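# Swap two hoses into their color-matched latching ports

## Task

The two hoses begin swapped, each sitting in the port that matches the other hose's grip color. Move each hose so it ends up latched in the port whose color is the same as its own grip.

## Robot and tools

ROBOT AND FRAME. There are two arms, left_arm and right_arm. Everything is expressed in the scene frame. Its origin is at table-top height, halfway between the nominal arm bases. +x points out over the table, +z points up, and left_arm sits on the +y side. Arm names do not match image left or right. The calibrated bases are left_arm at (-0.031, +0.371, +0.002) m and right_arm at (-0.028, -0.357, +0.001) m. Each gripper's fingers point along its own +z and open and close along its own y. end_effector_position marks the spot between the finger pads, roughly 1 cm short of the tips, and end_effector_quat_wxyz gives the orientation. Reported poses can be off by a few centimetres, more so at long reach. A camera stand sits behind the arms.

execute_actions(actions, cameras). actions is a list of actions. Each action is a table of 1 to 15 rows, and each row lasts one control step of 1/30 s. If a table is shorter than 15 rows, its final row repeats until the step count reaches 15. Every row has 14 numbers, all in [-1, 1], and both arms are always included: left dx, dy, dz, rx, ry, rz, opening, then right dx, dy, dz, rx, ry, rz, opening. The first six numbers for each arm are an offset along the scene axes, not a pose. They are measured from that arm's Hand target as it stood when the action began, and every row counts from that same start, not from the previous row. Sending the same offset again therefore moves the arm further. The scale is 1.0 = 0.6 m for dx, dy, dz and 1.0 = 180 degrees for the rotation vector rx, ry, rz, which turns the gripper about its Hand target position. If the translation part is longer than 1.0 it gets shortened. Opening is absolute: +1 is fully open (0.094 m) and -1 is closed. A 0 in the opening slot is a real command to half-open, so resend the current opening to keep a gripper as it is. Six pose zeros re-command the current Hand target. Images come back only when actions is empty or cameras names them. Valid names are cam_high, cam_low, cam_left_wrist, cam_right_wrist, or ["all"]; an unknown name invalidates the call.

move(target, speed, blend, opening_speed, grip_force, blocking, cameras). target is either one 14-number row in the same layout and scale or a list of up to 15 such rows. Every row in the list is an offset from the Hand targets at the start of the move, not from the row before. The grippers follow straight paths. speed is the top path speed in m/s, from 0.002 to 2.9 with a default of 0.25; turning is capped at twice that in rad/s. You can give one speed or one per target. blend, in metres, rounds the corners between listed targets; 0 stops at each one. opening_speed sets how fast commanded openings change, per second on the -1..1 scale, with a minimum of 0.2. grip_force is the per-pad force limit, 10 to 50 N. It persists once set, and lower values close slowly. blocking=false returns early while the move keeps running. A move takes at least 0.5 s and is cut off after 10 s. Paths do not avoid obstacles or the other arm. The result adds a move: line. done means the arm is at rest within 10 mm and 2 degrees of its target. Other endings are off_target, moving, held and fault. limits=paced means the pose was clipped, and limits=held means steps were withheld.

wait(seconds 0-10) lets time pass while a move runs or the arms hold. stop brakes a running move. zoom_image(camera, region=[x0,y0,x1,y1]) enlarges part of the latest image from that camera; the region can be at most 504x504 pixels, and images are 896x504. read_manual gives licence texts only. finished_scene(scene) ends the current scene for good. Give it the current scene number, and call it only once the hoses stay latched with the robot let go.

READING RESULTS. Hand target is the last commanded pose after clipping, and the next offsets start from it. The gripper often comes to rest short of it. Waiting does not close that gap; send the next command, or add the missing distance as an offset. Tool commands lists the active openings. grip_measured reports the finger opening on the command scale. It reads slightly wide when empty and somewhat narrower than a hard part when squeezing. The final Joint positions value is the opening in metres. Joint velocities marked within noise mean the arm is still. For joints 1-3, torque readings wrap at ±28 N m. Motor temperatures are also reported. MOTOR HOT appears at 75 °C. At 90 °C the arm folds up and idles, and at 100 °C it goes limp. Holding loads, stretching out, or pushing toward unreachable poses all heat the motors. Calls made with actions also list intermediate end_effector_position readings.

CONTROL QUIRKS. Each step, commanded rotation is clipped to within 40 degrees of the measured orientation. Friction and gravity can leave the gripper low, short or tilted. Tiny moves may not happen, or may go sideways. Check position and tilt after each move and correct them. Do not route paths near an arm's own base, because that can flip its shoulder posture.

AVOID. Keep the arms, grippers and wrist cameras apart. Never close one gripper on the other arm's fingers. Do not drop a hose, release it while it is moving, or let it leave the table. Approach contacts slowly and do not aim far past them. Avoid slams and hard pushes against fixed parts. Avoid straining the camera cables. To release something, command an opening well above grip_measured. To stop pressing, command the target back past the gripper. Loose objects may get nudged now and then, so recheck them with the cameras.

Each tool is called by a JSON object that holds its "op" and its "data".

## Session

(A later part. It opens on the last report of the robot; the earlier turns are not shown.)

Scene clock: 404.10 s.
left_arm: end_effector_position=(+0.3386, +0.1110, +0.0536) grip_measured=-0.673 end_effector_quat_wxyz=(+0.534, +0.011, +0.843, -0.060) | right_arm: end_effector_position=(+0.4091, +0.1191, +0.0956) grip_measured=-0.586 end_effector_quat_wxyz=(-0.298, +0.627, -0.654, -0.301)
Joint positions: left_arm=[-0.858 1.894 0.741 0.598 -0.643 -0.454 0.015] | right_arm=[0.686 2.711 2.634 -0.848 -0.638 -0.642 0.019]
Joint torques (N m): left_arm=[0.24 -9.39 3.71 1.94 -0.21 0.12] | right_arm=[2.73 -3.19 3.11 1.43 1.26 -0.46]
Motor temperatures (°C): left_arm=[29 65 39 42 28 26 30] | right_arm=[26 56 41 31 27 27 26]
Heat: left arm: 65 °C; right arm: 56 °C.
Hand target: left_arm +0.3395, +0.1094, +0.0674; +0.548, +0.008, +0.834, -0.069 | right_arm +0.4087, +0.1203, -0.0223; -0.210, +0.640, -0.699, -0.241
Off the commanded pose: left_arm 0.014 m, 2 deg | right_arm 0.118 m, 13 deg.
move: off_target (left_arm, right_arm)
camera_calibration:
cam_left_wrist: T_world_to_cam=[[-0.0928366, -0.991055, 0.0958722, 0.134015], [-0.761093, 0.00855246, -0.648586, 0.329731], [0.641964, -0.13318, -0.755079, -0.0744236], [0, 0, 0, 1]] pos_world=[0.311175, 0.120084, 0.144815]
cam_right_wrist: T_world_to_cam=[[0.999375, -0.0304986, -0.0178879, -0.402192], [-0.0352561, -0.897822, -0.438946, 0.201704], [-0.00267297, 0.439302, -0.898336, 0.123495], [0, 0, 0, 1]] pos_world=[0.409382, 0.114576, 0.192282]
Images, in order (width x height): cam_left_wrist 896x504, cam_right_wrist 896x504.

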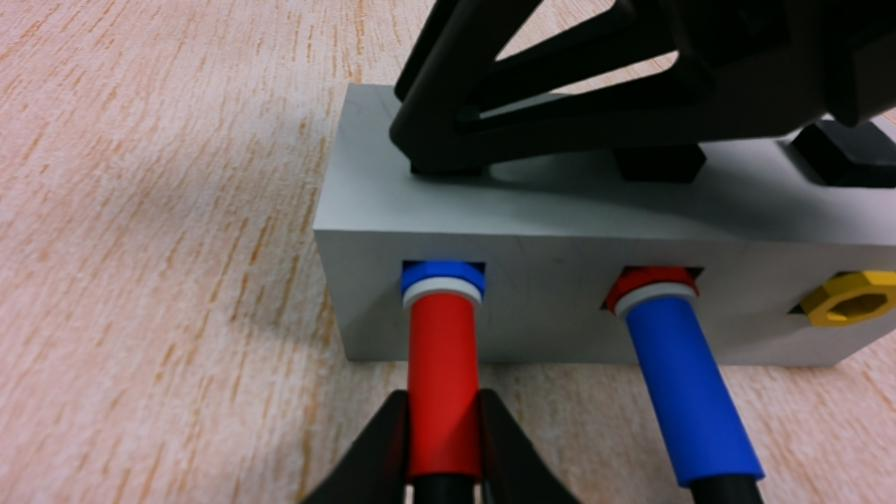

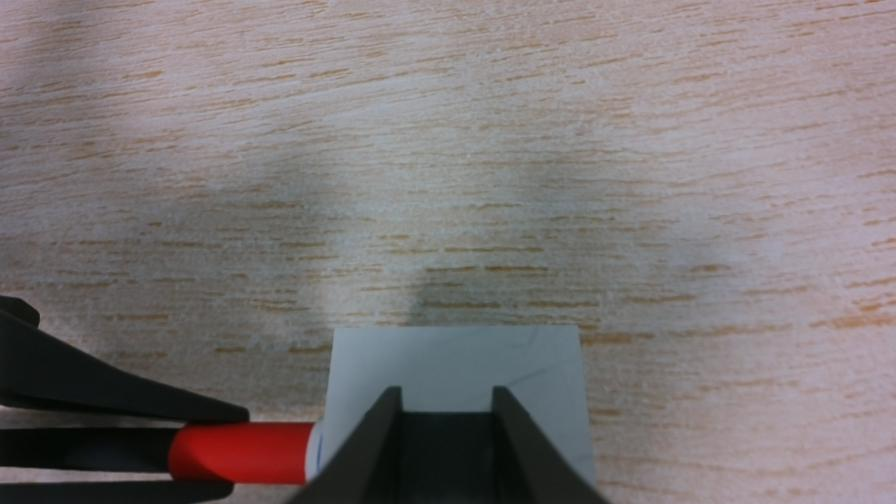

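{"op": "move", "data": {"target": [[0,0,0,0,0,0,-0.85,0,0,-0.06,0,0,0,-0.8]], "speed": 0.1, "cameras": ["cam_right_wrist","cam_left_wrist"]}}

Scene clock: 411.03 s.
left_arm: end_effector_position=(+0.3386, +0.1110, +0.0536) grip_measured=-0.673 end_effector_quat_wxyz=(+0.534, +0.011, +0.843, -0.060) | right_arm: end_effector_position=(+0.4080, +0.1193, +0.0880) grip_measured=-0.586 end_effector_quat_wxyz=(-0.304, +0.630, -0.646, -0.305)
Joint positions: left_arm=[-0.858 1.894 0.741 0.598 -0.643 -0.454 0.015] | right_arm=[0.685 2.669 2.512 -0.754 -0.65 -0.65 0.019]
Joint torques (N m): left_arm=[0.24 -9.39 3.71 1.94 -0.21 0.12] | right_arm=[2.65 -1.05 0.08 1.7 1.36 -0.56]
Motor temperatures (°C): left_arm=[29 65 39 42 28 26 30] | right_arm=[26 54 40 32 27 27 26]
Heat: left arm: 65 °C; right arm: 54 °C.
Hand target: left_arm +0.3395, +0.1094, +0.0674; +0.548, +0.008, +0.834, -0.069 | right_arm +0.4087, +0.1204, -0.0583; -0.210, +0.640, -0.699, -0.241
Off the commanded pose: left_arm 0.014 m, 2 deg | right_arm 0.146 m, 14 deg.
move: off_target (left_arm, right_arm)
camera_calibration:
cam_left_wrist: T_world_to_cam=[[-0.0928366, -0.991055, 0.0958722, 0.134015], [-0.761093, 0.00855246, -0.648586, 0.329731], [0.641964, -0.13318, -0.755079, -0.0744236], [0, 0, 0, 1]] pos_world=[0.311175, 0.120084, 0.144815]
cam_right_wrist: T_world_to_cam=[[0.999782, -0.0190782, -0.00843454, -0.403587], [-0.020829, -0.8912, -0.453132, 0.192964], [0.00112808, 0.453209, -0.891403, 0.112769], [0, 0, 0, 1]] pos_world=[0.407391, 0.113162, 0.184557]
Images, in order (width x height): cam_left_wrist 896x504, cam_right_wrist 896x504.

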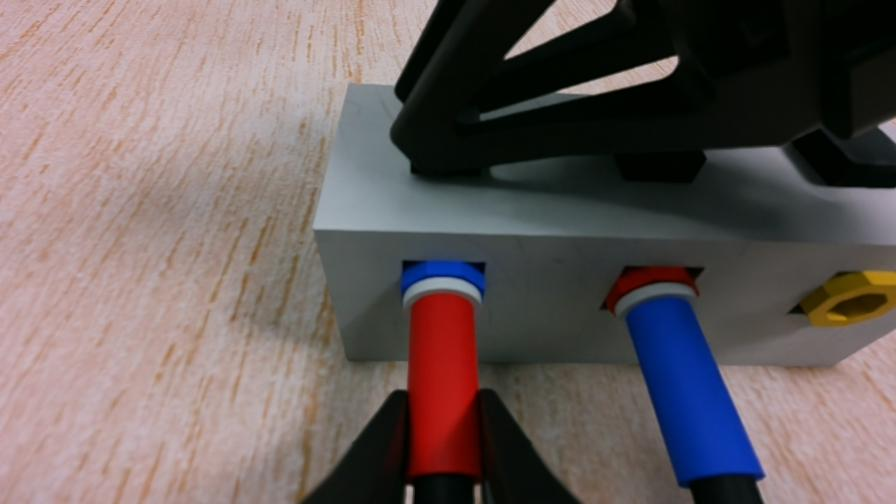

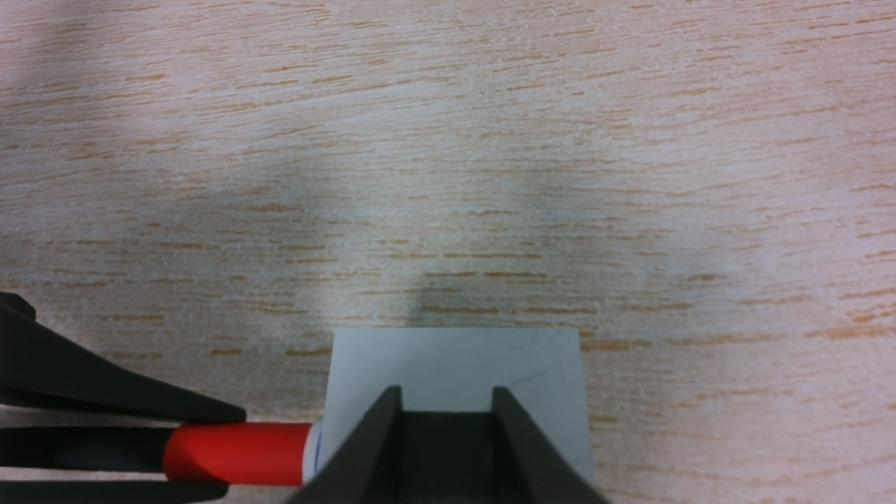

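{"op": "zoom_image", "data": {"camera": "cam_left_wrist", "region": [370, 90, 550, 200]}}

Scaled by 2.800.

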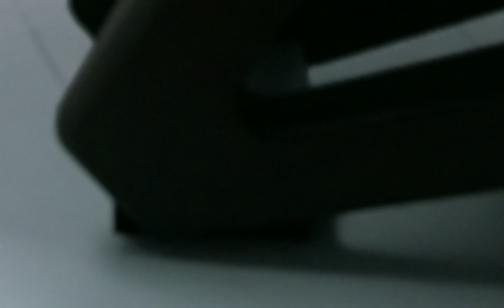

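{"op": "move", "data": {"target": [[0,0,0,0,0,0,-0.85,0,0,0.27,0.094,-0.0234,0,-0.8]], "speed": 0.1, "cameras": ["cam_right_wrist","cam_left_wrist"]}}

Scene clock: 427.03 s.
left_arm: end_effector_position=(+0.3386, +0.1110, +0.0536) grip_measured=-0.673 end_effector_quat_wxyz=(+0.534, +0.011, +0.843, -0.060) | right_arm: end_effector_position=(+0.4088, +0.1200, +0.1030) grip_measured=-0.586 end_effector_quat_wxyz=(-0.329, +0.612, -0.644, -0.320)
Joint positions: left_arm=[-0.858 1.894 0.741 0.598 -0.643 -0.454 0.015] | right_arm=[0.68 2.582 2.356 -0.608 -0.674 -0.59 0.019]
Joint torques (N m): left_arm=[0.24 -9.4 3.71 1.94 -0.21 0.12] | right_arm=[0.21 -14.64 7.72 1.71 -0.15 0.04]
Motor temperatures (°C): left_arm=[29 66 39 42 28 26 30] | right_arm=[26 50 39 32 28 27 26]
Heat: left arm: 66 °C; right arm: 50 °C.
Hand target: left_arm +0.3395, +0.1094, +0.0674; +0.548, +0.008, +0.834, -0.069 | right_arm +0.4086, +0.1204, +0.1035; -0.327, +0.611, -0.648, -0.317
Off the commanded pose: left_arm 0.014 m, 2 deg | right_arm 0.001 m, 1 deg.
move: off_target (left_arm)
camera_calibration:
cam_left_wrist: T_world_to_cam=[[-0.0928366, -0.991055, 0.0958722, 0.134015], [-0.761093, 0.00855246, -0.648586, 0.329731], [0.641964, -0.13318, -0.755079, -0.0744236], [0, 0, 0, 1]] pos_world=[0.311175, 0.120084, 0.144815]
cam_right_wrist: T_world_to_cam=[[0.998975, -0.0445553, -0.00801278, -0.400855], [-0.0424316, -0.859865, -0.508755, 0.211235], [0.0157778, 0.508573, -0.860874, 0.110059], [0, 0, 0, 1]] pos_world=[0.40767, 0.107801, 0.199001]
Images, in order (width x height): cam_left_wrist 896x504, cam_right_wrist 896x504.

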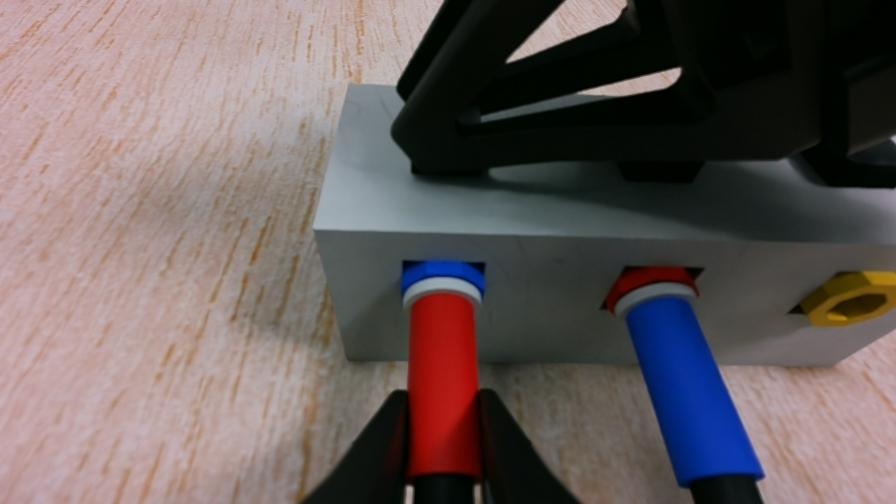

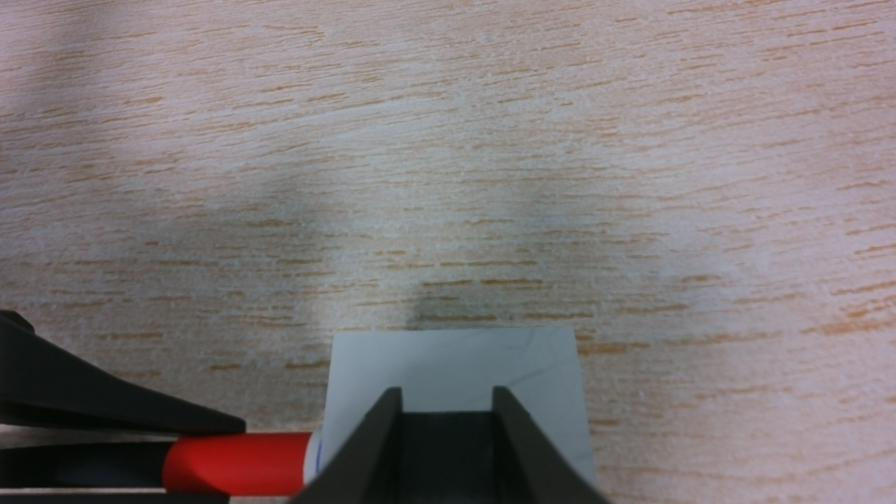

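{"op": "move", "data": {"target": [[0,0,0,0,0,0,-0.85,0,0,0,0,0,0,-0.45],[0,0,0,0,0,0,-0.85,0,0,0.005,0.0044,-0.0041,0,-0.45]], "speed": 0.04, "cameras": ["cam_right_wrist"]}}

Scene clock: 432.90 s.
left_arm: end_effector_position=(+0.3386, +0.1110, +0.0536) grip_measured=-0.673 end_effector_quat_wxyz=(+0.534, +0.011, +0.843, -0.060) | right_arm: end_effector_position=(+0.4112, +0.1222, +0.1048) grip_measured=-0.451 end_effector_quat_wxyz=(-0.338, +0.612, -0.639, -0.320)
Joint positions: left_arm=[-0.858 1.894 0.741 0.598 -0.643 -0.454 0.015] | right_arm=[0.68 2.582 2.35 -0.579 -0.676 -0.588 0.026]
Joint torques (N m): left_arm=[0.24 -9.4 3.71 1.94 -0.21 0.12] | right_arm=[0.16 -16.36 5.09 1.81 -0.16 0.04]
Motor temperatures (°C): left_arm=[29 66 39 42 28 26 30] | right_arm=[26 54 40 32 27 27 26]
Heat: left arm: 66 °C; right arm: 54 °C.
Hand target: left_arm +0.3395, +0.1094, +0.0674; +0.548, +0.008, +0.834, -0.069 | right_arm +0.4086, +0.1204, +0.1066; -0.336, +0.610, -0.643, -0.318
Off the commanded pose: left_arm 0.014 m, 2 deg | right_arm 0.004 m, 1 deg.
move: off_target (left_arm)
camera_calibration:
cam_right_wrist: T_world_to_cam=[[0.998997, -0.0443194, 0.00644203, -0.404741], [-0.0344452, -0.852289, -0.521937, 0.211322], [0.0286224, 0.521191, -0.85296, 0.102778], [0, 0, 0, 1]] pos_world=[0.408672, 0.108602, 0.20057]
Images, in order (width x height): cam_right_wrist 896x504.

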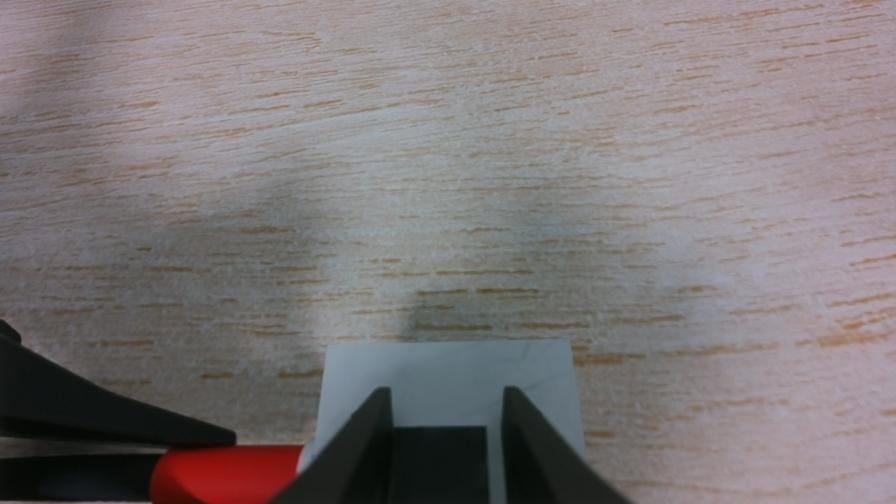

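{"op": "move", "data": {"target": [[0,0,0,0,0,0,-0.85,0,-0.015,0.02,0,0,0,-0.45]], "speed": 0.04, "cameras": ["cam_right_wrist"]}}

Scene clock: 438.07 s.
left_arm: end_effector_position=(+0.3386, +0.1110, +0.0536) grip_measured=-0.673 end_effector_quat_wxyz=(+0.534, +0.011, +0.843, -0.060) | right_arm: end_effector_position=(+0.4113, +0.1195, +0.1055) grip_measured=-0.451 end_effector_quat_wxyz=(-0.337, +0.611, -0.641, -0.320)
Joint positions: left_arm=[-0.858 1.894 0.741 0.598 -0.643 -0.454 0.015] | right_arm=[0.676 2.572 2.336 -0.579 -0.676 -0.588 0.026]
Joint torques (N m): left_arm=[0.23 -9.42 3.71 1.94 -0.21 0.12] | right_arm=[-0.77 -18.21 5.37 1.5 -0.26 -0.09]
Motor temperatures (°C): left_arm=[29 66 39 42 28 26 30] | right_arm=[26 57 40 32 27 27 26]
Heat: left arm: 66 °C; right arm: 57 °C.
Hand target: left_arm +0.3395, +0.1094, +0.0674; +0.548, +0.008, +0.834, -0.069 | right_arm +0.4087, +0.1113, +0.1186; -0.336, +0.610, -0.643, -0.318
Off the commanded pose: left_arm 0.014 m, 2 deg | right_arm 0.016 m, 0 deg.
move: off_target (left_arm, right_arm)
camera_calibration:
cam_right_wrist: T_world_to_cam=[[0.998856, -0.0477007, 0.00346544, -0.404237], [-0.0389486, -0.853354, -0.519875, 0.211117], [0.0277556, 0.519145, -0.854235, 0.105498], [0, 0, 0, 1]] pos_world=[0.409069, 0.106106, 0.201275]
Images, in order (width x height): cam_right_wrist 896x504.

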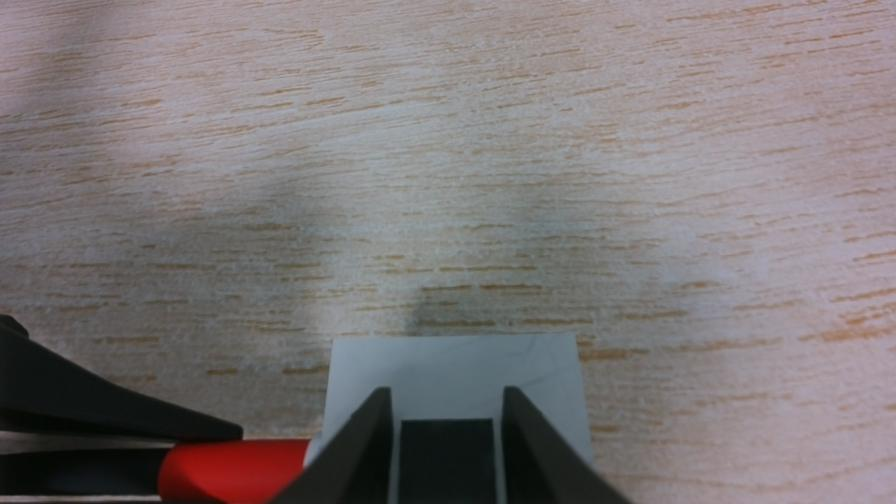

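{"op": "move", "data": {"target": [[0,0,0,0,0,0,-0.85,0,-0.006,0.012,0,0,0,-0.45]], "speed": 0.04, "cameras": ["cam_right_wrist"]}}

Scene clock: 442.33 s.
left_arm: end_effector_position=(+0.3386, +0.1110, +0.0536) grip_measured=-0.673 end_effector_quat_wxyz=(+0.534, +0.011, +0.843, -0.060) | right_arm: end_effector_position=(+0.4104, +0.1145, +0.1059) grip_measured=-0.451 end_effector_quat_wxyz=(-0.329, +0.608, -0.648, -0.320)
Joint positions: left_arm=[-0.858 1.894 0.741 0.598 -0.643 -0.454 0.015] | right_arm=[0.671 2.565 2.336 -0.608 -0.676 -0.588 0.026]
Joint torques (N m): left_arm=[0.24 -9.4 3.71 1.94 -0.21 0.12] | right_arm=[-0.73 -18.55 5.97 1.54 -0.3 -0.14]
Motor temperatures (°C): left_arm=[29 66 39 42 28 26 30] | right_arm=[26 59 40 32 27 27 26]
Heat: left arm: 66 °C; right arm: 59 °C.
Hand target: left_arm +0.3395, +0.1094, +0.0674; +0.548, +0.008, +0.834, -0.069 | right_arm +0.4088, +0.1077, +0.1260; -0.336, +0.610, -0.643, -0.318
Off the commanded pose: left_arm 0.014 m, 2 deg | right_arm 0.021 m, 1 deg.
move: off_target (left_arm, right_arm)
camera_calibration:
cam_right_wrist: T_world_to_cam=[[0.998508, -0.0531466, -0.0125209, -0.401081], [-0.0521291, -0.859668, -0.508186, 0.212002], [0.0162445, 0.508081, -0.861156, 0.115186], [0, 0, 0, 1]] pos_world=[0.409663, 0.102412, 0.201908]
Images, in order (width x height): cam_right_wrist 896x504.

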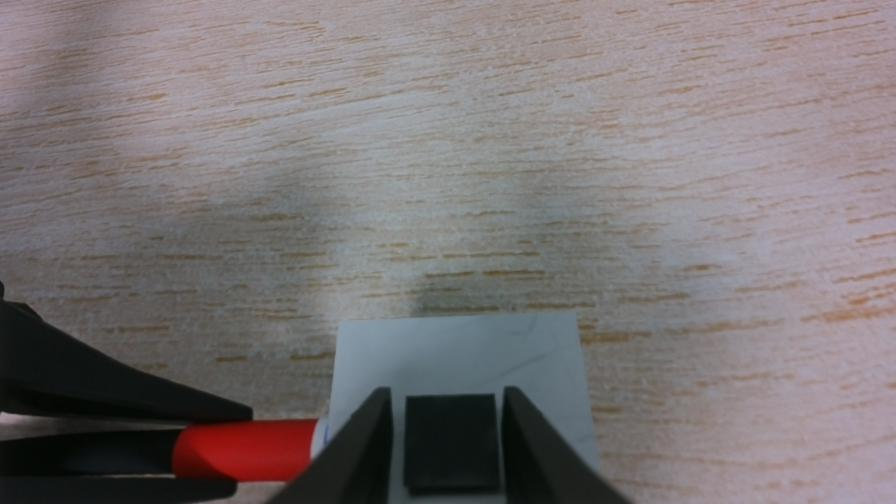

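{"op": "move", "data": {"target": [[0,0,0,0,0,0,-0.85,0,0.003,0.012,0.003,-0.003,0,-0.45]], "speed": 0.04, "cameras": ["cam_right_wrist"]}}

Scene clock: 446.30 s.
left_arm: end_effector_position=(+0.3386, +0.1110, +0.0536) grip_measured=-0.673 end_effector_quat_wxyz=(+0.534, +0.011, +0.843, -0.060) | right_arm: end_effector_position=(+0.4095, +0.1139, +0.1063) grip_measured=-0.451 end_effector_quat_wxyz=(-0.327, +0.608, -0.649, -0.320)
Joint positions: left_arm=[-0.858 1.894 0.741 0.598 -0.643 -0.454 0.015] | right_arm=[0.671 2.563 2.336 -0.615 -0.676 -0.588 0.026]
Joint torques (N m): left_arm=[0.25 -9.4 3.71 1.94 -0.21 0.12] | right_arm=[-0.54 -19 6.6 1.63 -0.3 -0.11]
Motor temperatures (°C): left_arm=[29 66 39 42 28 26 30] | right_arm=[26 63 40 32 27 27 26]
Heat: left arm: 66 °C; right arm: 63 °C.
Hand target: left_arm +0.3395, +0.1094, +0.0674; +0.548, +0.008, +0.834, -0.069 | right_arm +0.4088, +0.1095, +0.1332; -0.342, +0.610, -0.640, -0.318
Off the commanded pose: left_arm 0.014 m, 2 deg | right_arm 0.027 m, 2 deg.
move: off_target (left_arm, right_arm)
camera_calibration:
cam_right_wrist: T_world_to_cam=[[0.998455, -0.0531315, -0.0162499, -0.399823], [-0.0540529, -0.861203, -0.505379, 0.212215], [0.0128572, 0.505477, -0.862744, 0.117721], [0, 0, 0, 1]] pos_world=[0.409163, 0.102012, 0.202315]
Images, in order (width x height): cam_right_wrist 896x504.

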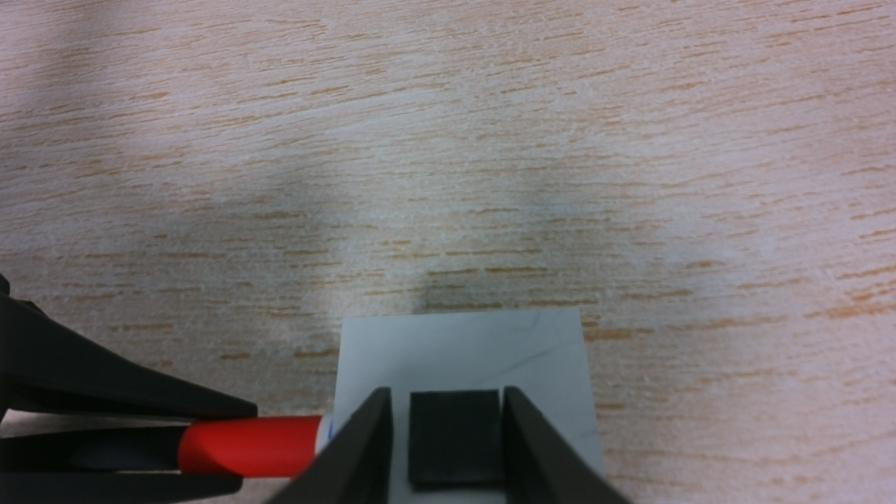

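{"op": "move", "data": {"target": [[0,0,0,0,0,0,-0.85,0.005,0.006,0.017,0,0,0,-0.40]], "speed": 0.04, "cameras": ["cam_right_wrist"]}}

Scene clock: 451.17 s.
left_arm: end_effector_position=(+0.3386, +0.1110, +0.0536) grip_measured=-0.673 end_effector_quat_wxyz=(+0.534, +0.011, +0.843, -0.060) | right_arm: end_effector_position=(+0.4087, +0.1129, +0.1234) grip_measured=-0.401 end_effector_quat_wxyz=(-0.325, +0.608, -0.650, -0.320)
Joint positions: left_arm=[-0.858 1.894 0.741 0.598 -0.643 -0.454 0.015] | right_arm=[0.671 2.563 2.407 -0.689 -0.674 -0.588 0.028]
Joint torques (N m): left_arm=[0.25 -9.4 3.7 1.94 -0.2 0.12] | right_arm=[-0.39 -15.88 9.72 1.67 -0.3 -0.08]
Motor temperatures (°C): left_arm=[29 66 38 42 28 26 30] | right_arm=[26 66 40 32 27 27 25]
Heat: left arm: 66 °C; right arm: 66 °C.
Hand target: left_arm +0.3395, +0.1094, +0.0674; +0.548, +0.008, +0.834, -0.069 | right_arm +0.4118, +0.1131, +0.1433; -0.342, +0.610, -0.640, -0.318
Off the commanded pose: left_arm 0.014 m, 2 deg | right_arm 0.020 m, 2 deg.
move: off_target (left_arm, right_arm)
camera_calibration:
cam_right_wrist: T_world_to_cam=[[0.998351, -0.0545055, -0.017987, -0.398317], [-0.0561555, -0.86274, -0.502519, 0.220658], [0.011872, 0.502701, -0.864379, 0.133969], [0, 0, 0, 1]] pos_world=[0.408461, 0.101313, 0.21952]
Images, in order (width x height): cam_right_wrist 896x504.

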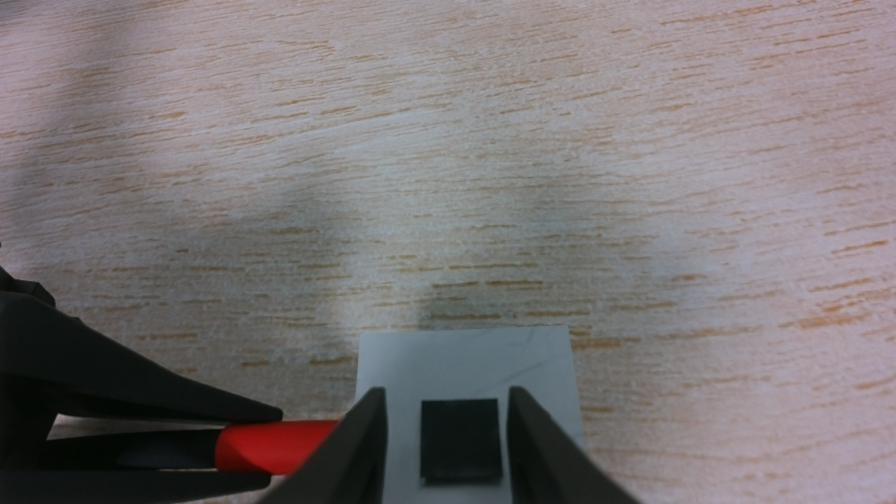

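{"op": "move", "data": {"target": [[0,0,0,0,0,0,-0.85,0.0033,0.0032,0.012,-0.003,0.003,0,-0.38],[0,0,0,0,0,0,-0.85,0.0033,0.0035,-0.0468,-0.003,0.003,0,-0.38]], "speed": 0.06, "cameras": ["cam_right_wrist"]}}

Scene clock: 458.70 s.
left_arm: end_effector_position=(+0.3386, +0.1110, +0.0536) grip_measured=-0.673 end_effector_quat_wxyz=(+0.534, +0.011, +0.843, -0.060) | right_arm: end_effector_position=(+0.4110, +0.1147, +0.1067) grip_measured=-0.381 end_effector_quat_wxyz=(-0.321, +0.608, -0.652, -0.320)
Joint positions: left_arm=[-0.858 1.894 0.741 0.598 -0.643 -0.454 0.015] | right_arm=[0.671 2.591 2.398 -0.662 -0.674 -0.588 0.029]
Joint torques (N m): left_arm=[0.24 -9.4 3.71 1.94 -0.21 0.12] | right_arm=[-0.28 -16.16 5.76 2.05 -0.28 -0.1]
Motor temperatures (°C): left_arm=[29 66 38 42 28 26 30] | right_arm=[26 68 41 32 27 27 25]
Heat: left arm: 66 °C; right arm: 68 °C.
Hand target: left_arm +0.3395, +0.1094, +0.0674; +0.548, +0.008, +0.834, -0.069 | right_arm +0.4137, +0.1152, +0.1151; -0.336, +0.610, -0.643, -0.318
Off the commanded pose: left_arm 0.014 m, 2 deg | right_arm 0.009 m, 2 deg.
move: off_target (left_arm)
camera_calibration:
cam_right_wrist: T_world_to_cam=[[0.998192, -0.0543455, -0.025663, -0.399975], [-0.0599083, -0.865652, -0.497048, 0.215254], [0.0047971, 0.497687, -0.867343, 0.122338], [0, 0, 0, 1]] pos_world=[0.411561, 0.103712, 0.202836]
Images, in order (width x height): cam_right_wrist 896x504.

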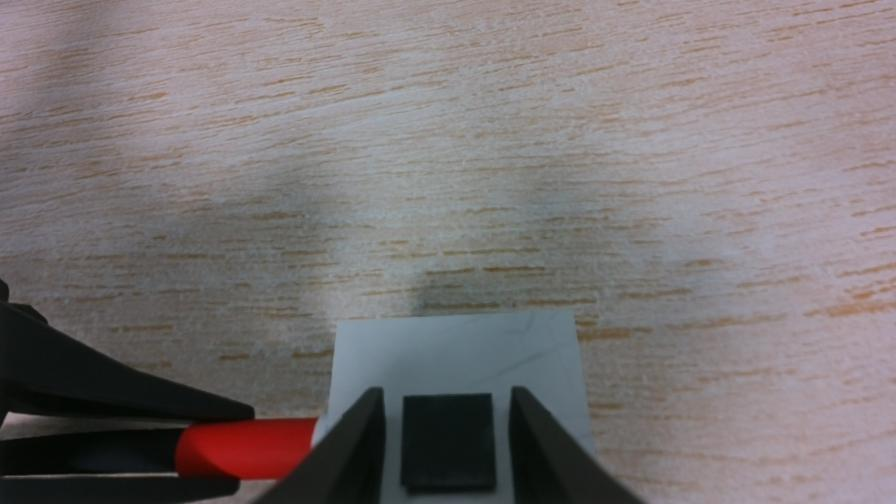

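{"op": "move", "data": {"target": [[0,0,0,0,0,0,-0.85,0,0,0.058,0,0,0,-0.38],[0,0,0,0,0,0,-0.85,0,0,0.0047,0,0,0,-0.38]], "speed": 0.08, "cameras": ["cam_right_wrist"]}}

Scene clock: 466.57 s.
left_arm: end_effector_position=(+0.3386, +0.1110, +0.0536) grip_measured=-0.673 end_effector_quat_wxyz=(+0.534, +0.011, +0.843, -0.060) | right_arm: end_effector_position=(+0.4109, +0.1145, +0.1098) grip_measured=-0.381 end_effector_quat_wxyz=(-0.321, +0.608, -0.652, -0.320)
Joint positions: left_arm=[-0.858 1.894 0.741 0.598 -0.643 -0.454 0.015] | right_arm=[0.671 2.591 2.411 -0.675 -0.674 -0.588 0.029]
Joint torques (N m): left_arm=[0.24 -9.4 3.71 1.94 -0.21 0.12] | right_arm=[-0.27 -16.06 5.81 2.07 -0.3 -0.1]
Motor temperatures (°C): left_arm=[29 66 38 42 28 26 30] | right_arm=[26 69 41 33 27 27 25]
Heat: left arm: 66 °C; right arm: 69 °C.
Hand target: left_arm +0.3395, +0.1094, +0.0674; +0.548, +0.008, +0.834, -0.069 | right_arm +0.4138, +0.1152, +0.1180; -0.336, +0.610, -0.643, -0.318
Off the commanded pose: left_arm 0.014 m, 2 deg | right_arm 0.009 m, 2 deg.
move: off_target (left_arm)
camera_calibration:
cam_right_wrist: T_world_to_cam=[[0.998167, -0.0548538, -0.0255596, -0.399759], [-0.0603011, -0.865954, -0.496474, 0.216778], [0.00510003, 0.497106, -0.867675, 0.125081], [0, 0, 0, 1]] pos_world=[0.411461, 0.103613, 0.205936]
Images, in order (width x height): cam_right_wrist 896x504.

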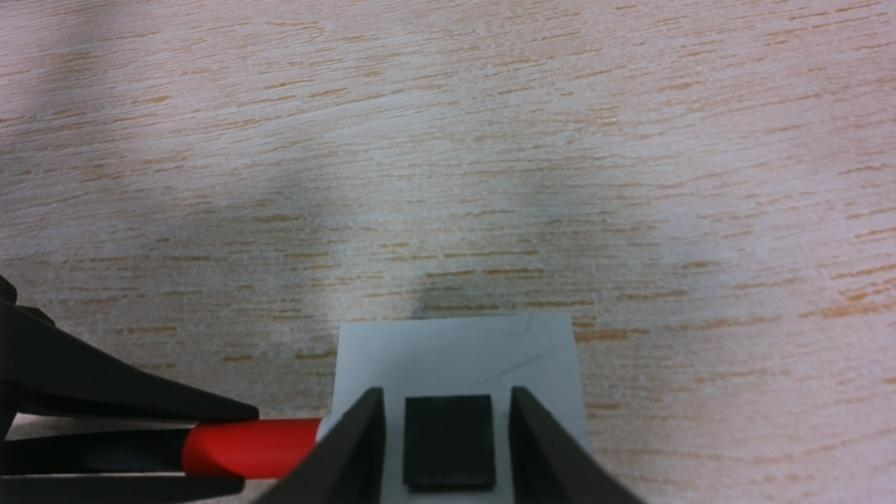

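{"op": "move", "data": {"target": [[0,0,0,0,0,0,-0.85,0,0,0,0,0,0,-0.8]], "speed": 0.06, "cameras": ["cam_right_wrist","cam_left_wrist"]}}

Scene clock: 469.03 s.
left_arm: end_effector_position=(+0.3386, +0.1110, +0.0536) grip_measured=-0.673 end_effector_quat_wxyz=(+0.534, +0.011, +0.843, -0.060) | right_arm: end_effector_position=(+0.4114, +0.1147, +0.1101) grip_measured=-0.614 end_effector_quat_wxyz=(-0.322, +0.608, -0.652, -0.319)
Joint positions: left_arm=[-0.858 1.894 0.741 0.598 -0.643 -0.454 0.015] | right_arm=[0.671 2.591 2.411 -0.673 -0.672 -0.588 0.018]
Joint torques (N m): left_arm=[0.24 -9.4 3.71 1.94 -0.2 0.12] | right_arm=[-0.27 -16.08 5.78 2.06 -0.31 -0.1]
Motor temperatures (°C): left_arm=[29 66 38 42 28 26 30] | right_arm=[26 69 41 33 27 27 25]
Heat: left arm: 66 °C; right arm: 69 °C.
Hand target: left_arm +0.3395, +0.1094, +0.0674; +0.548, +0.008, +0.834, -0.069 | right_arm +0.4137, +0.1152, +0.1180; -0.336, +0.610, -0.643, -0.318
Off the commanded pose: left_arm 0.014 m, 2 deg | right_arm 0.008 m, 2 deg.
move: off_target (left_arm)
camera_calibration:
cam_left_wrist: T_world_to_cam=[[-0.0928366, -0.991055, 0.0958722, 0.134015], [-0.761093, 0.00855246, -0.648586, 0.329731], [0.641964, -0.13318, -0.755079, -0.0744236], [0, 0, 0, 1]] pos_world=[0.311175, 0.120084, 0.144815]
cam_right_wrist: T_world_to_cam=[[0.998179, -0.0558291, -0.0228352, -0.400511], [-0.0597861, -0.865539, -0.49726, 0.216937], [0.0079968, 0.49772, -0.867301, 0.123952], [0, 0, 0, 1]] pos_world=[0.41176, 0.103714, 0.206232]
Images, in order (width x height): cam_left_wrist 896x504, cam_right_wrist 896x504.

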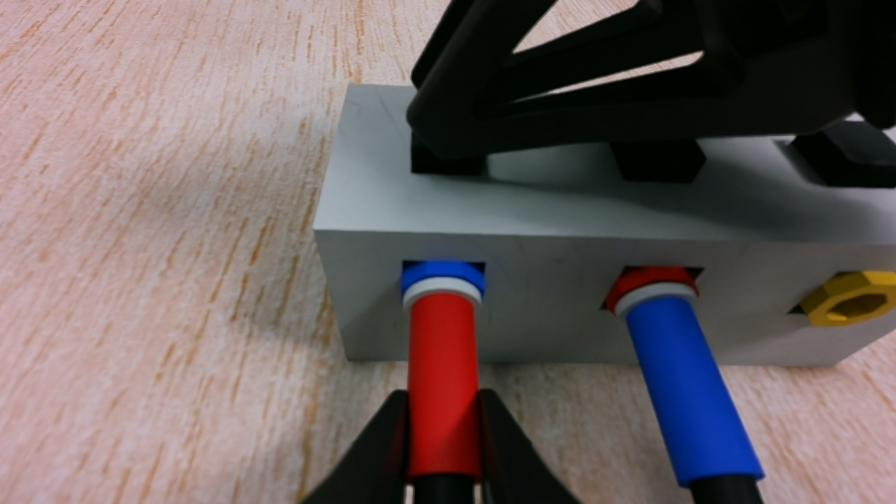

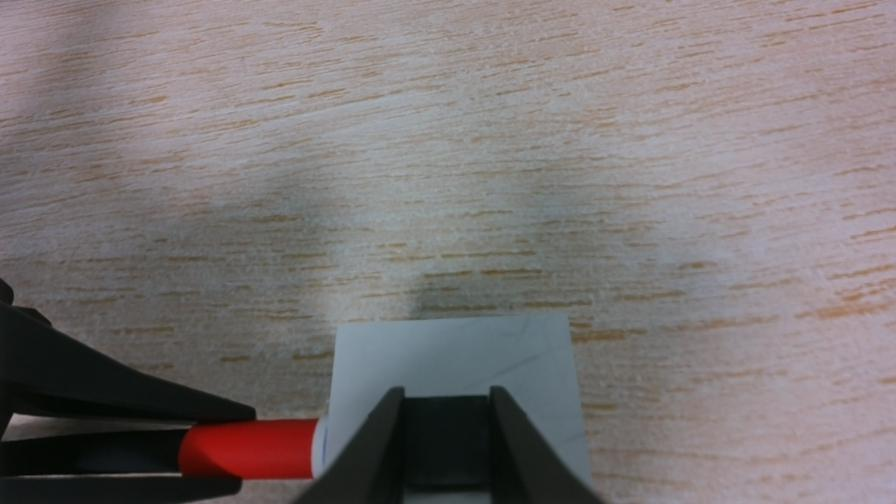

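{"op": "move", "data": {"target": [[0,0,0,0,0,0,-0.85,0,0,-0.05,-0.02,0.005,0,-0.8],[0,0,0,0,0,0,-0.85,0,0,-0.10,-0.04,0.01,0,-0.8]], "speed": 0.1, "cameras": ["cam_right_wrist","cam_left_wrist"]}}

Scene clock: 475.23 s.
left_arm: end_effector_position=(+0.3386, +0.1110, +0.0536) grip_measured=-0.673 end_effector_quat_wxyz=(+0.534, +0.011, +0.843, -0.060) | right_arm: end_effector_position=(+0.4104, +0.1154, +0.1052) grip_measured=-0.614 end_effector_quat_wxyz=(-0.317, +0.616, -0.649, -0.314)
Joint positions: left_arm=[-0.858 1.894 0.741 0.598 -0.643 -0.454 0.015] | right_arm=[0.674 2.613 2.447 -0.707 -0.667 -0.613 0.018]
Joint torques (N m): left_arm=[0.24 -9.39 3.73 1.94 -0.21 0.12] | right_arm=[0.8 -8.92 7.31 1.58 0.41 -0.33]
Motor temperatures (°C): left_arm=[29 66 38 42 28 26 30] | right_arm=[26 70 42 33 27 27 25]
Heat: left arm: 66 °C; right arm: 70 °C.
Hand target: left_arm +0.3395, +0.1094, +0.0674; +0.548, +0.008, +0.834, -0.069 | right_arm +0.4137, +0.1152, +0.0578; -0.287, +0.625, -0.667, -0.286
Off the commanded pose: left_arm 0.014 m, 2 deg | right_arm 0.047 m, 5 deg.
move: off_target (left_arm, right_arm)
camera_calibration:
cam_left_wrist: T_world_to_cam=[[-0.0928366, -0.991055, 0.0958722, 0.134015], [-0.761093, 0.00855246, -0.648586, 0.329731], [0.641964, -0.13318, -0.755079, -0.0744236], [0, 0, 0, 1]] pos_world=[0.311175, 0.120084, 0.144815]
cam_right_wrist: T_world_to_cam=[[0.999002, -0.0418145, -0.0157004, -0.402266], [-0.044191, -0.874255, -0.483452, 0.208229], [0.00648915, 0.483663, -0.87523, 0.122463], [0, 0, 0, 1]] pos_world=[0.410272, 0.105994, 0.201536]
Images, in order (width x height): cam_left_wrist 896x504, cam_right_wrist 896x504.

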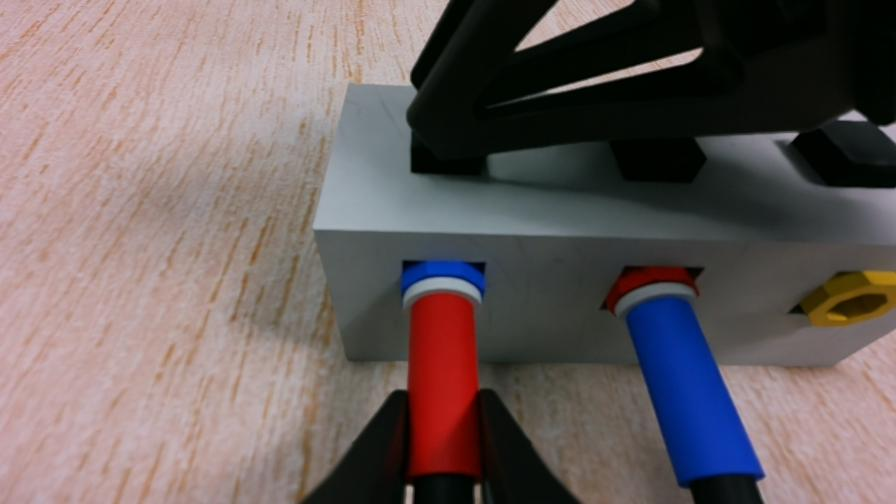

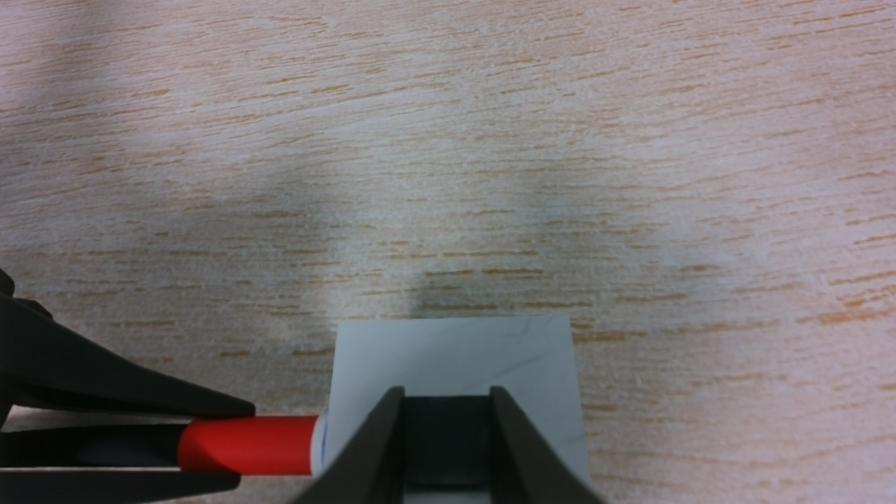

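{"op": "move", "data": {"target": [[0,0,0,0,0,0,-0.85,0,0,-0.06,-0.02,0.005,0,-0.8]], "speed": 0.1, "cameras": ["cam_right_wrist","cam_left_wrist"]}}

Scene clock: 480.10 s.
left_arm: end_effector_position=(+0.3386, +0.1110, +0.0536) grip_measured=-0.673 end_effector_quat_wxyz=(+0.534, +0.011, +0.843, -0.060) | right_arm: end_effector_position=(+0.4104, +0.1154, +0.1018) grip_measured=-0.614 end_effector_quat_wxyz=(-0.315, +0.620, -0.647, -0.313)
Joint positions: left_arm=[-0.858 1.894 0.741 0.598 -0.643 -0.454 0.015] | right_arm=[0.674 2.625 2.46 -0.717 -0.667 -0.627 0.018]
Joint torques (N m): left_arm=[0.24 -9.4 3.71 1.94 -0.2 0.12] | right_arm=[1.47 -6.11 5.41 1.55 0.79 -0.45]
Motor temperatures (°C): left_arm=[29 66 38 42 28 26 30] | right_arm=[26 68 41 33 27 27 26]
Heat: left arm: 66 °C; right arm: 68 °C.
Hand target: left_arm +0.3395, +0.1094, +0.0674; +0.548, +0.008, +0.834, -0.069 | right_arm +0.4138, +0.1153, +0.0221; -0.262, +0.631, -0.678, -0.270
Off the commanded pose: left_arm 0.014 m, 2 deg | right_arm 0.080 m, 9 deg.
move: off_target (left_arm, right_arm)
camera_calibration:
cam_left_wrist: T_world_to_cam=[[-0.0928366, -0.991055, 0.0958722, 0.134015], [-0.761093, 0.00855246, -0.648586, 0.329731], [0.641964, -0.13318, -0.755079, -0.0744236], [0, 0, 0, 1]] pos_world=[0.311175, 0.120084, 0.144815]
cam_right_wrist: T_world_to_cam=[[0.999382, -0.0331542, -0.0116781, -0.403779], [-0.0346981, -0.877326, -0.478638, 0.202565], [0.00562342, 0.478748, -0.877935, 0.120619], [0, 0, 0, 1]] pos_world=[0.409879, 0.106582, 0.198136]
Images, in order (width x height): cam_left_wrist 896x504, cam_right_wrist 896x504.

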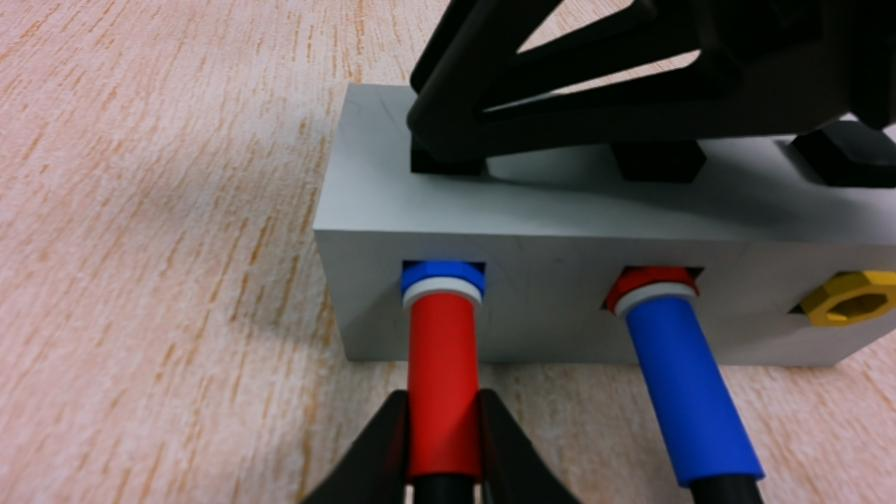

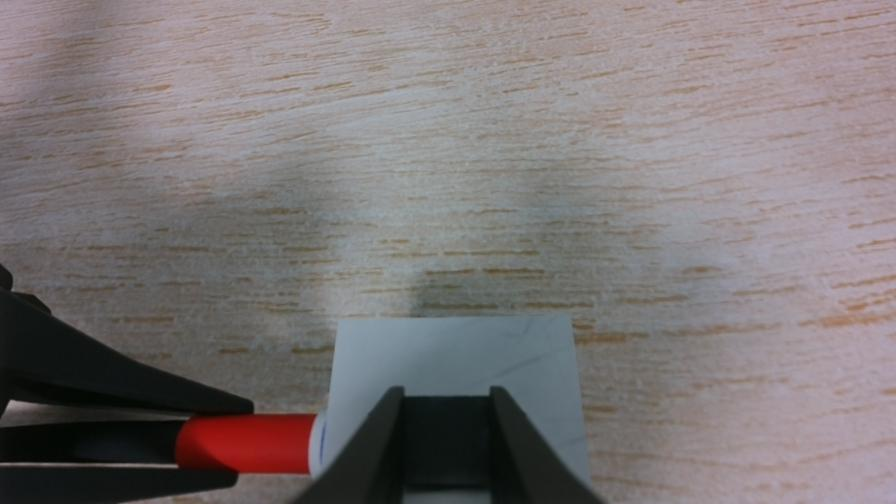

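{"op": "move", "data": {"target": [[0,0,0,0,0,0,-0.85,0,0,-0.06,-0.02,0.005,0,-0.8]], "speed": 0.1, "cameras": ["cam_left_wrist"]}}

Scene clock: 483.83 s.
left_arm: end_effector_position=(+0.3349, +0.1138, +0.0525) grip_measured=-0.673 end_effector_quat_wxyz=(+0.536, +0.011, +0.843, -0.051) | right_arm: end_effector_position=(+0.4101, +0.1155, +0.0969) grip_measured=-0.614 end_effector_quat_wxyz=(-0.312, +0.625, -0.645, -0.312)
Joint positions: left_arm=[-0.867 1.89 0.729 0.597 -0.664 -0.454 0.015] | right_arm=[0.674 2.637 2.47 -0.725 -0.669 -0.641 0.018]
Joint torques (N m): left_arm=[1.1 -9.09 4.51 1.94 0.03 0.13] | right_arm=[2.04 -3.51 3.67 1.51 1.17 -0.54]
Motor temperatures (°C): left_arm=[29 66 38 42 28 26 30] | right_arm=[26 66 41 33 27 27 26]
Heat: left arm: 66 °C; right arm: 66 °C.
Hand target: left_arm +0.3396, +0.1095, +0.0675; +0.548, +0.007, +0.833, -0.069 | right_arm +0.4137, +0.1152, -0.0141; -0.236, +0.637, -0.688, -0.253
Off the commanded pose: left_arm 0.016 m, 3 deg | right_arm 0.111 m, 12 deg.
move: off_target (left_arm, right_arm)
camera_calibration:
cam_left_wrist: T_world_to_cam=[[-0.08415, -0.993094, 0.0817486, 0.134673], [-0.759534, 0.0108221, -0.650378, 0.325468], [0.645001, -0.11682, -0.755199, -0.0754159], [0, 0, 0, 1]] pos_world=[0.30718, 0.121411, 0.143714]
Images, in order (width x height): cam_left_wrist 896x504.

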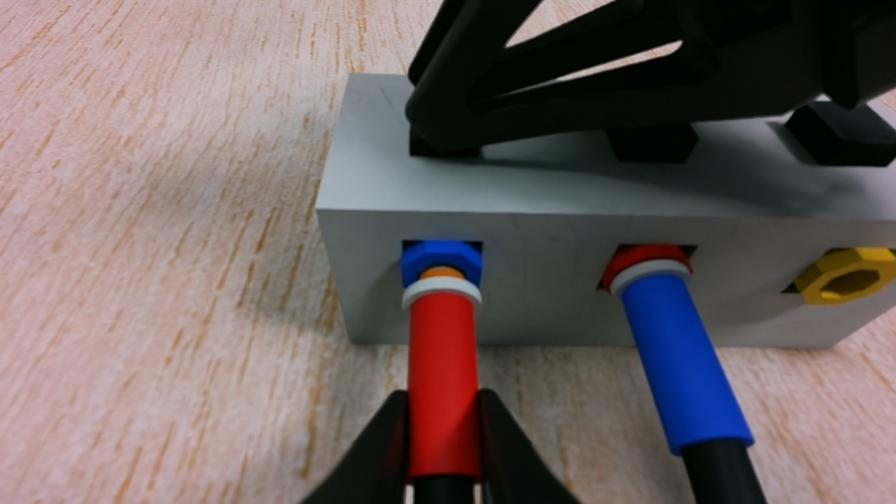

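{"op": "move", "data": {"target": [[-0.10,0.007,0,0,0,0,-0.85,0,0,0,0,0,0,-0.8]], "speed": 0.06, "cameras": ["cam_left_wrist"]}}

Scene clock: 489.07 s.
left_arm: end_effector_position=(+0.2804, +0.1143, +0.0542) grip_measured=-0.673 end_effector_quat_wxyz=(+0.537, +0.021, +0.841, -0.057) | right_arm: end_effector_position=(+0.4101, +0.1155, +0.0969) grip_measured=-0.614 end_effector_quat_wxyz=(-0.312, +0.625, -0.645, -0.312)
Joint positions: left_arm=[-1.005 1.777 0.591 0.573 -0.763 -0.534 0.015] | right_arm=[0.674 2.637 2.47 -0.725 -0.669 -0.641 0.018]
Joint torques (N m): left_arm=[-0.18 -8.96 3.6 1.68 -0.36 -0.1] | right_arm=[2.04 -3.44 3.85 1.49 1.18 -0.54]
Motor temperatures (°C): left_arm=[29 66 38 41 28 26 30] | right_arm=[26 64 41 32 27 27 26]
Heat: left arm: 66 °C; right arm: 64 °C.
Hand target: left_arm +0.2796, +0.1136, +0.0674; +0.548, +0.007, +0.834, -0.069 | right_arm +0.4137, +0.1152, -0.0140; -0.237, +0.637, -0.688, -0.253
Off the commanded pose: left_arm 0.013 m, 3 deg | right_arm 0.111 m, 12 deg.
move: off_target (left_arm, right_arm)
camera_calibration:
cam_left_wrist: T_world_to_cam=[[-0.105943, -0.991099, 0.0806102, 0.136234], [-0.755306, 0.0274809, -0.654796, 0.282346], [0.646753, -0.130257, -0.751494, -0.0380338], [0, 0, 0, 1]] pos_world=[0.252289, 0.122308, 0.145315]
Images, in order (width x height): cam_left_wrist 896x504.

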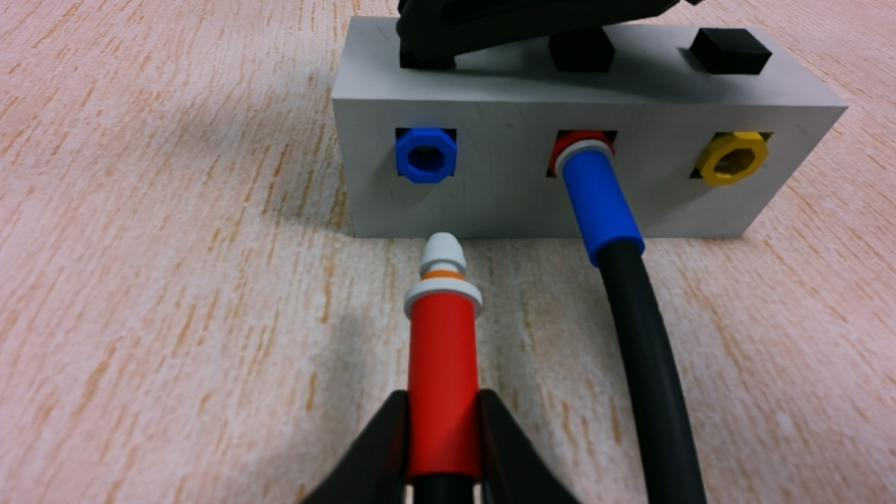

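{"op": "move", "data": {"target": [[0,0,0,0,0,0,-0.85,0,0,0.20,0.08,-0.02,0,-0.8],[0,0,0,0,0,0,-0.85,0,0,0.22,0.08,-0.02,0,-0.3],[0,0,0,0,0,0,-0.85,0,-0.03,0.38,0.08,-0.02,0,-0.3]], "speed": 0.12, "cameras": ["cam_left_wrist"]}}

Scene clock: 497.50 s.
left_arm: end_effector_position=(+0.2804, +0.1145, +0.0541) grip_measured=-0.673 end_effector_quat_wxyz=(+0.537, +0.020, +0.841, -0.056) | right_arm: end_effector_position=(+0.4107, +0.0986, +0.2144) grip_measured=-0.301 end_effector_quat_wxyz=(-0.357, +0.601, -0.641, -0.316)
Joint positions: left_arm=[-1.005 1.777 0.591 0.573 -0.764 -0.534 0.015] | right_arm=[0.65 2.612 2.838 -1.003 -0.679 -0.583 0.033]
Joint torques (N m): left_arm=[-0.17 -8.96 3.6 1.68 -0.35 -0.1] | right_arm=[-0.62 -12.77 9.25 1.75 -0.32 0.03]
Motor temperatures (°C): left_arm=[29 67 38 41 28 26 30] | right_arm=[26 63 41 32 27 27 26]
Heat: left arm: 67 °C; right arm: 63 °C.
Hand target: left_arm +0.2796, +0.1137, +0.0674; +0.548, +0.008, +0.834, -0.069 | right_arm +0.4137, +0.0972, +0.2141; -0.336, +0.610, -0.643, -0.318
Off the commanded pose: left_arm 0.013 m, 3 deg | right_arm 0.003 m, 3 deg.
elbow stopped short (right arm): the move would have taken joint 3 (elbow) straighter than the controller allows.
move: off_target (left_arm, right_arm); target 2's new opening was sent with right_arm's hand 0.011 m and 2 deg from that target
camera_calibration:
cam_left_wrist: T_world_to_cam=[[-0.105119, -0.991226, 0.0801289, 0.136318], [-0.755345, 0.0271739, -0.654764, 0.282317], [0.646842, -0.129353, -0.751574, -0.0382044], [0, 0, 0, 1]] pos_world=[0.252289, 0.122509, 0.145215]
Images, in order (width x height): cam_left_wrist 896x504.

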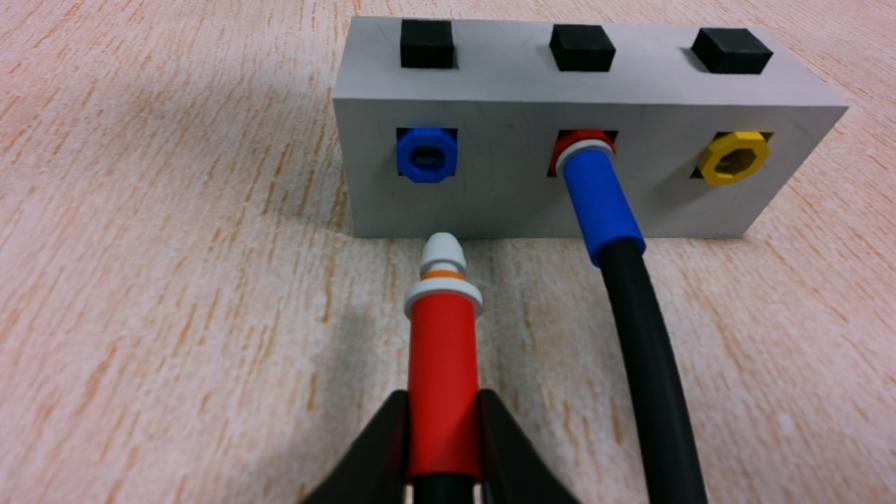

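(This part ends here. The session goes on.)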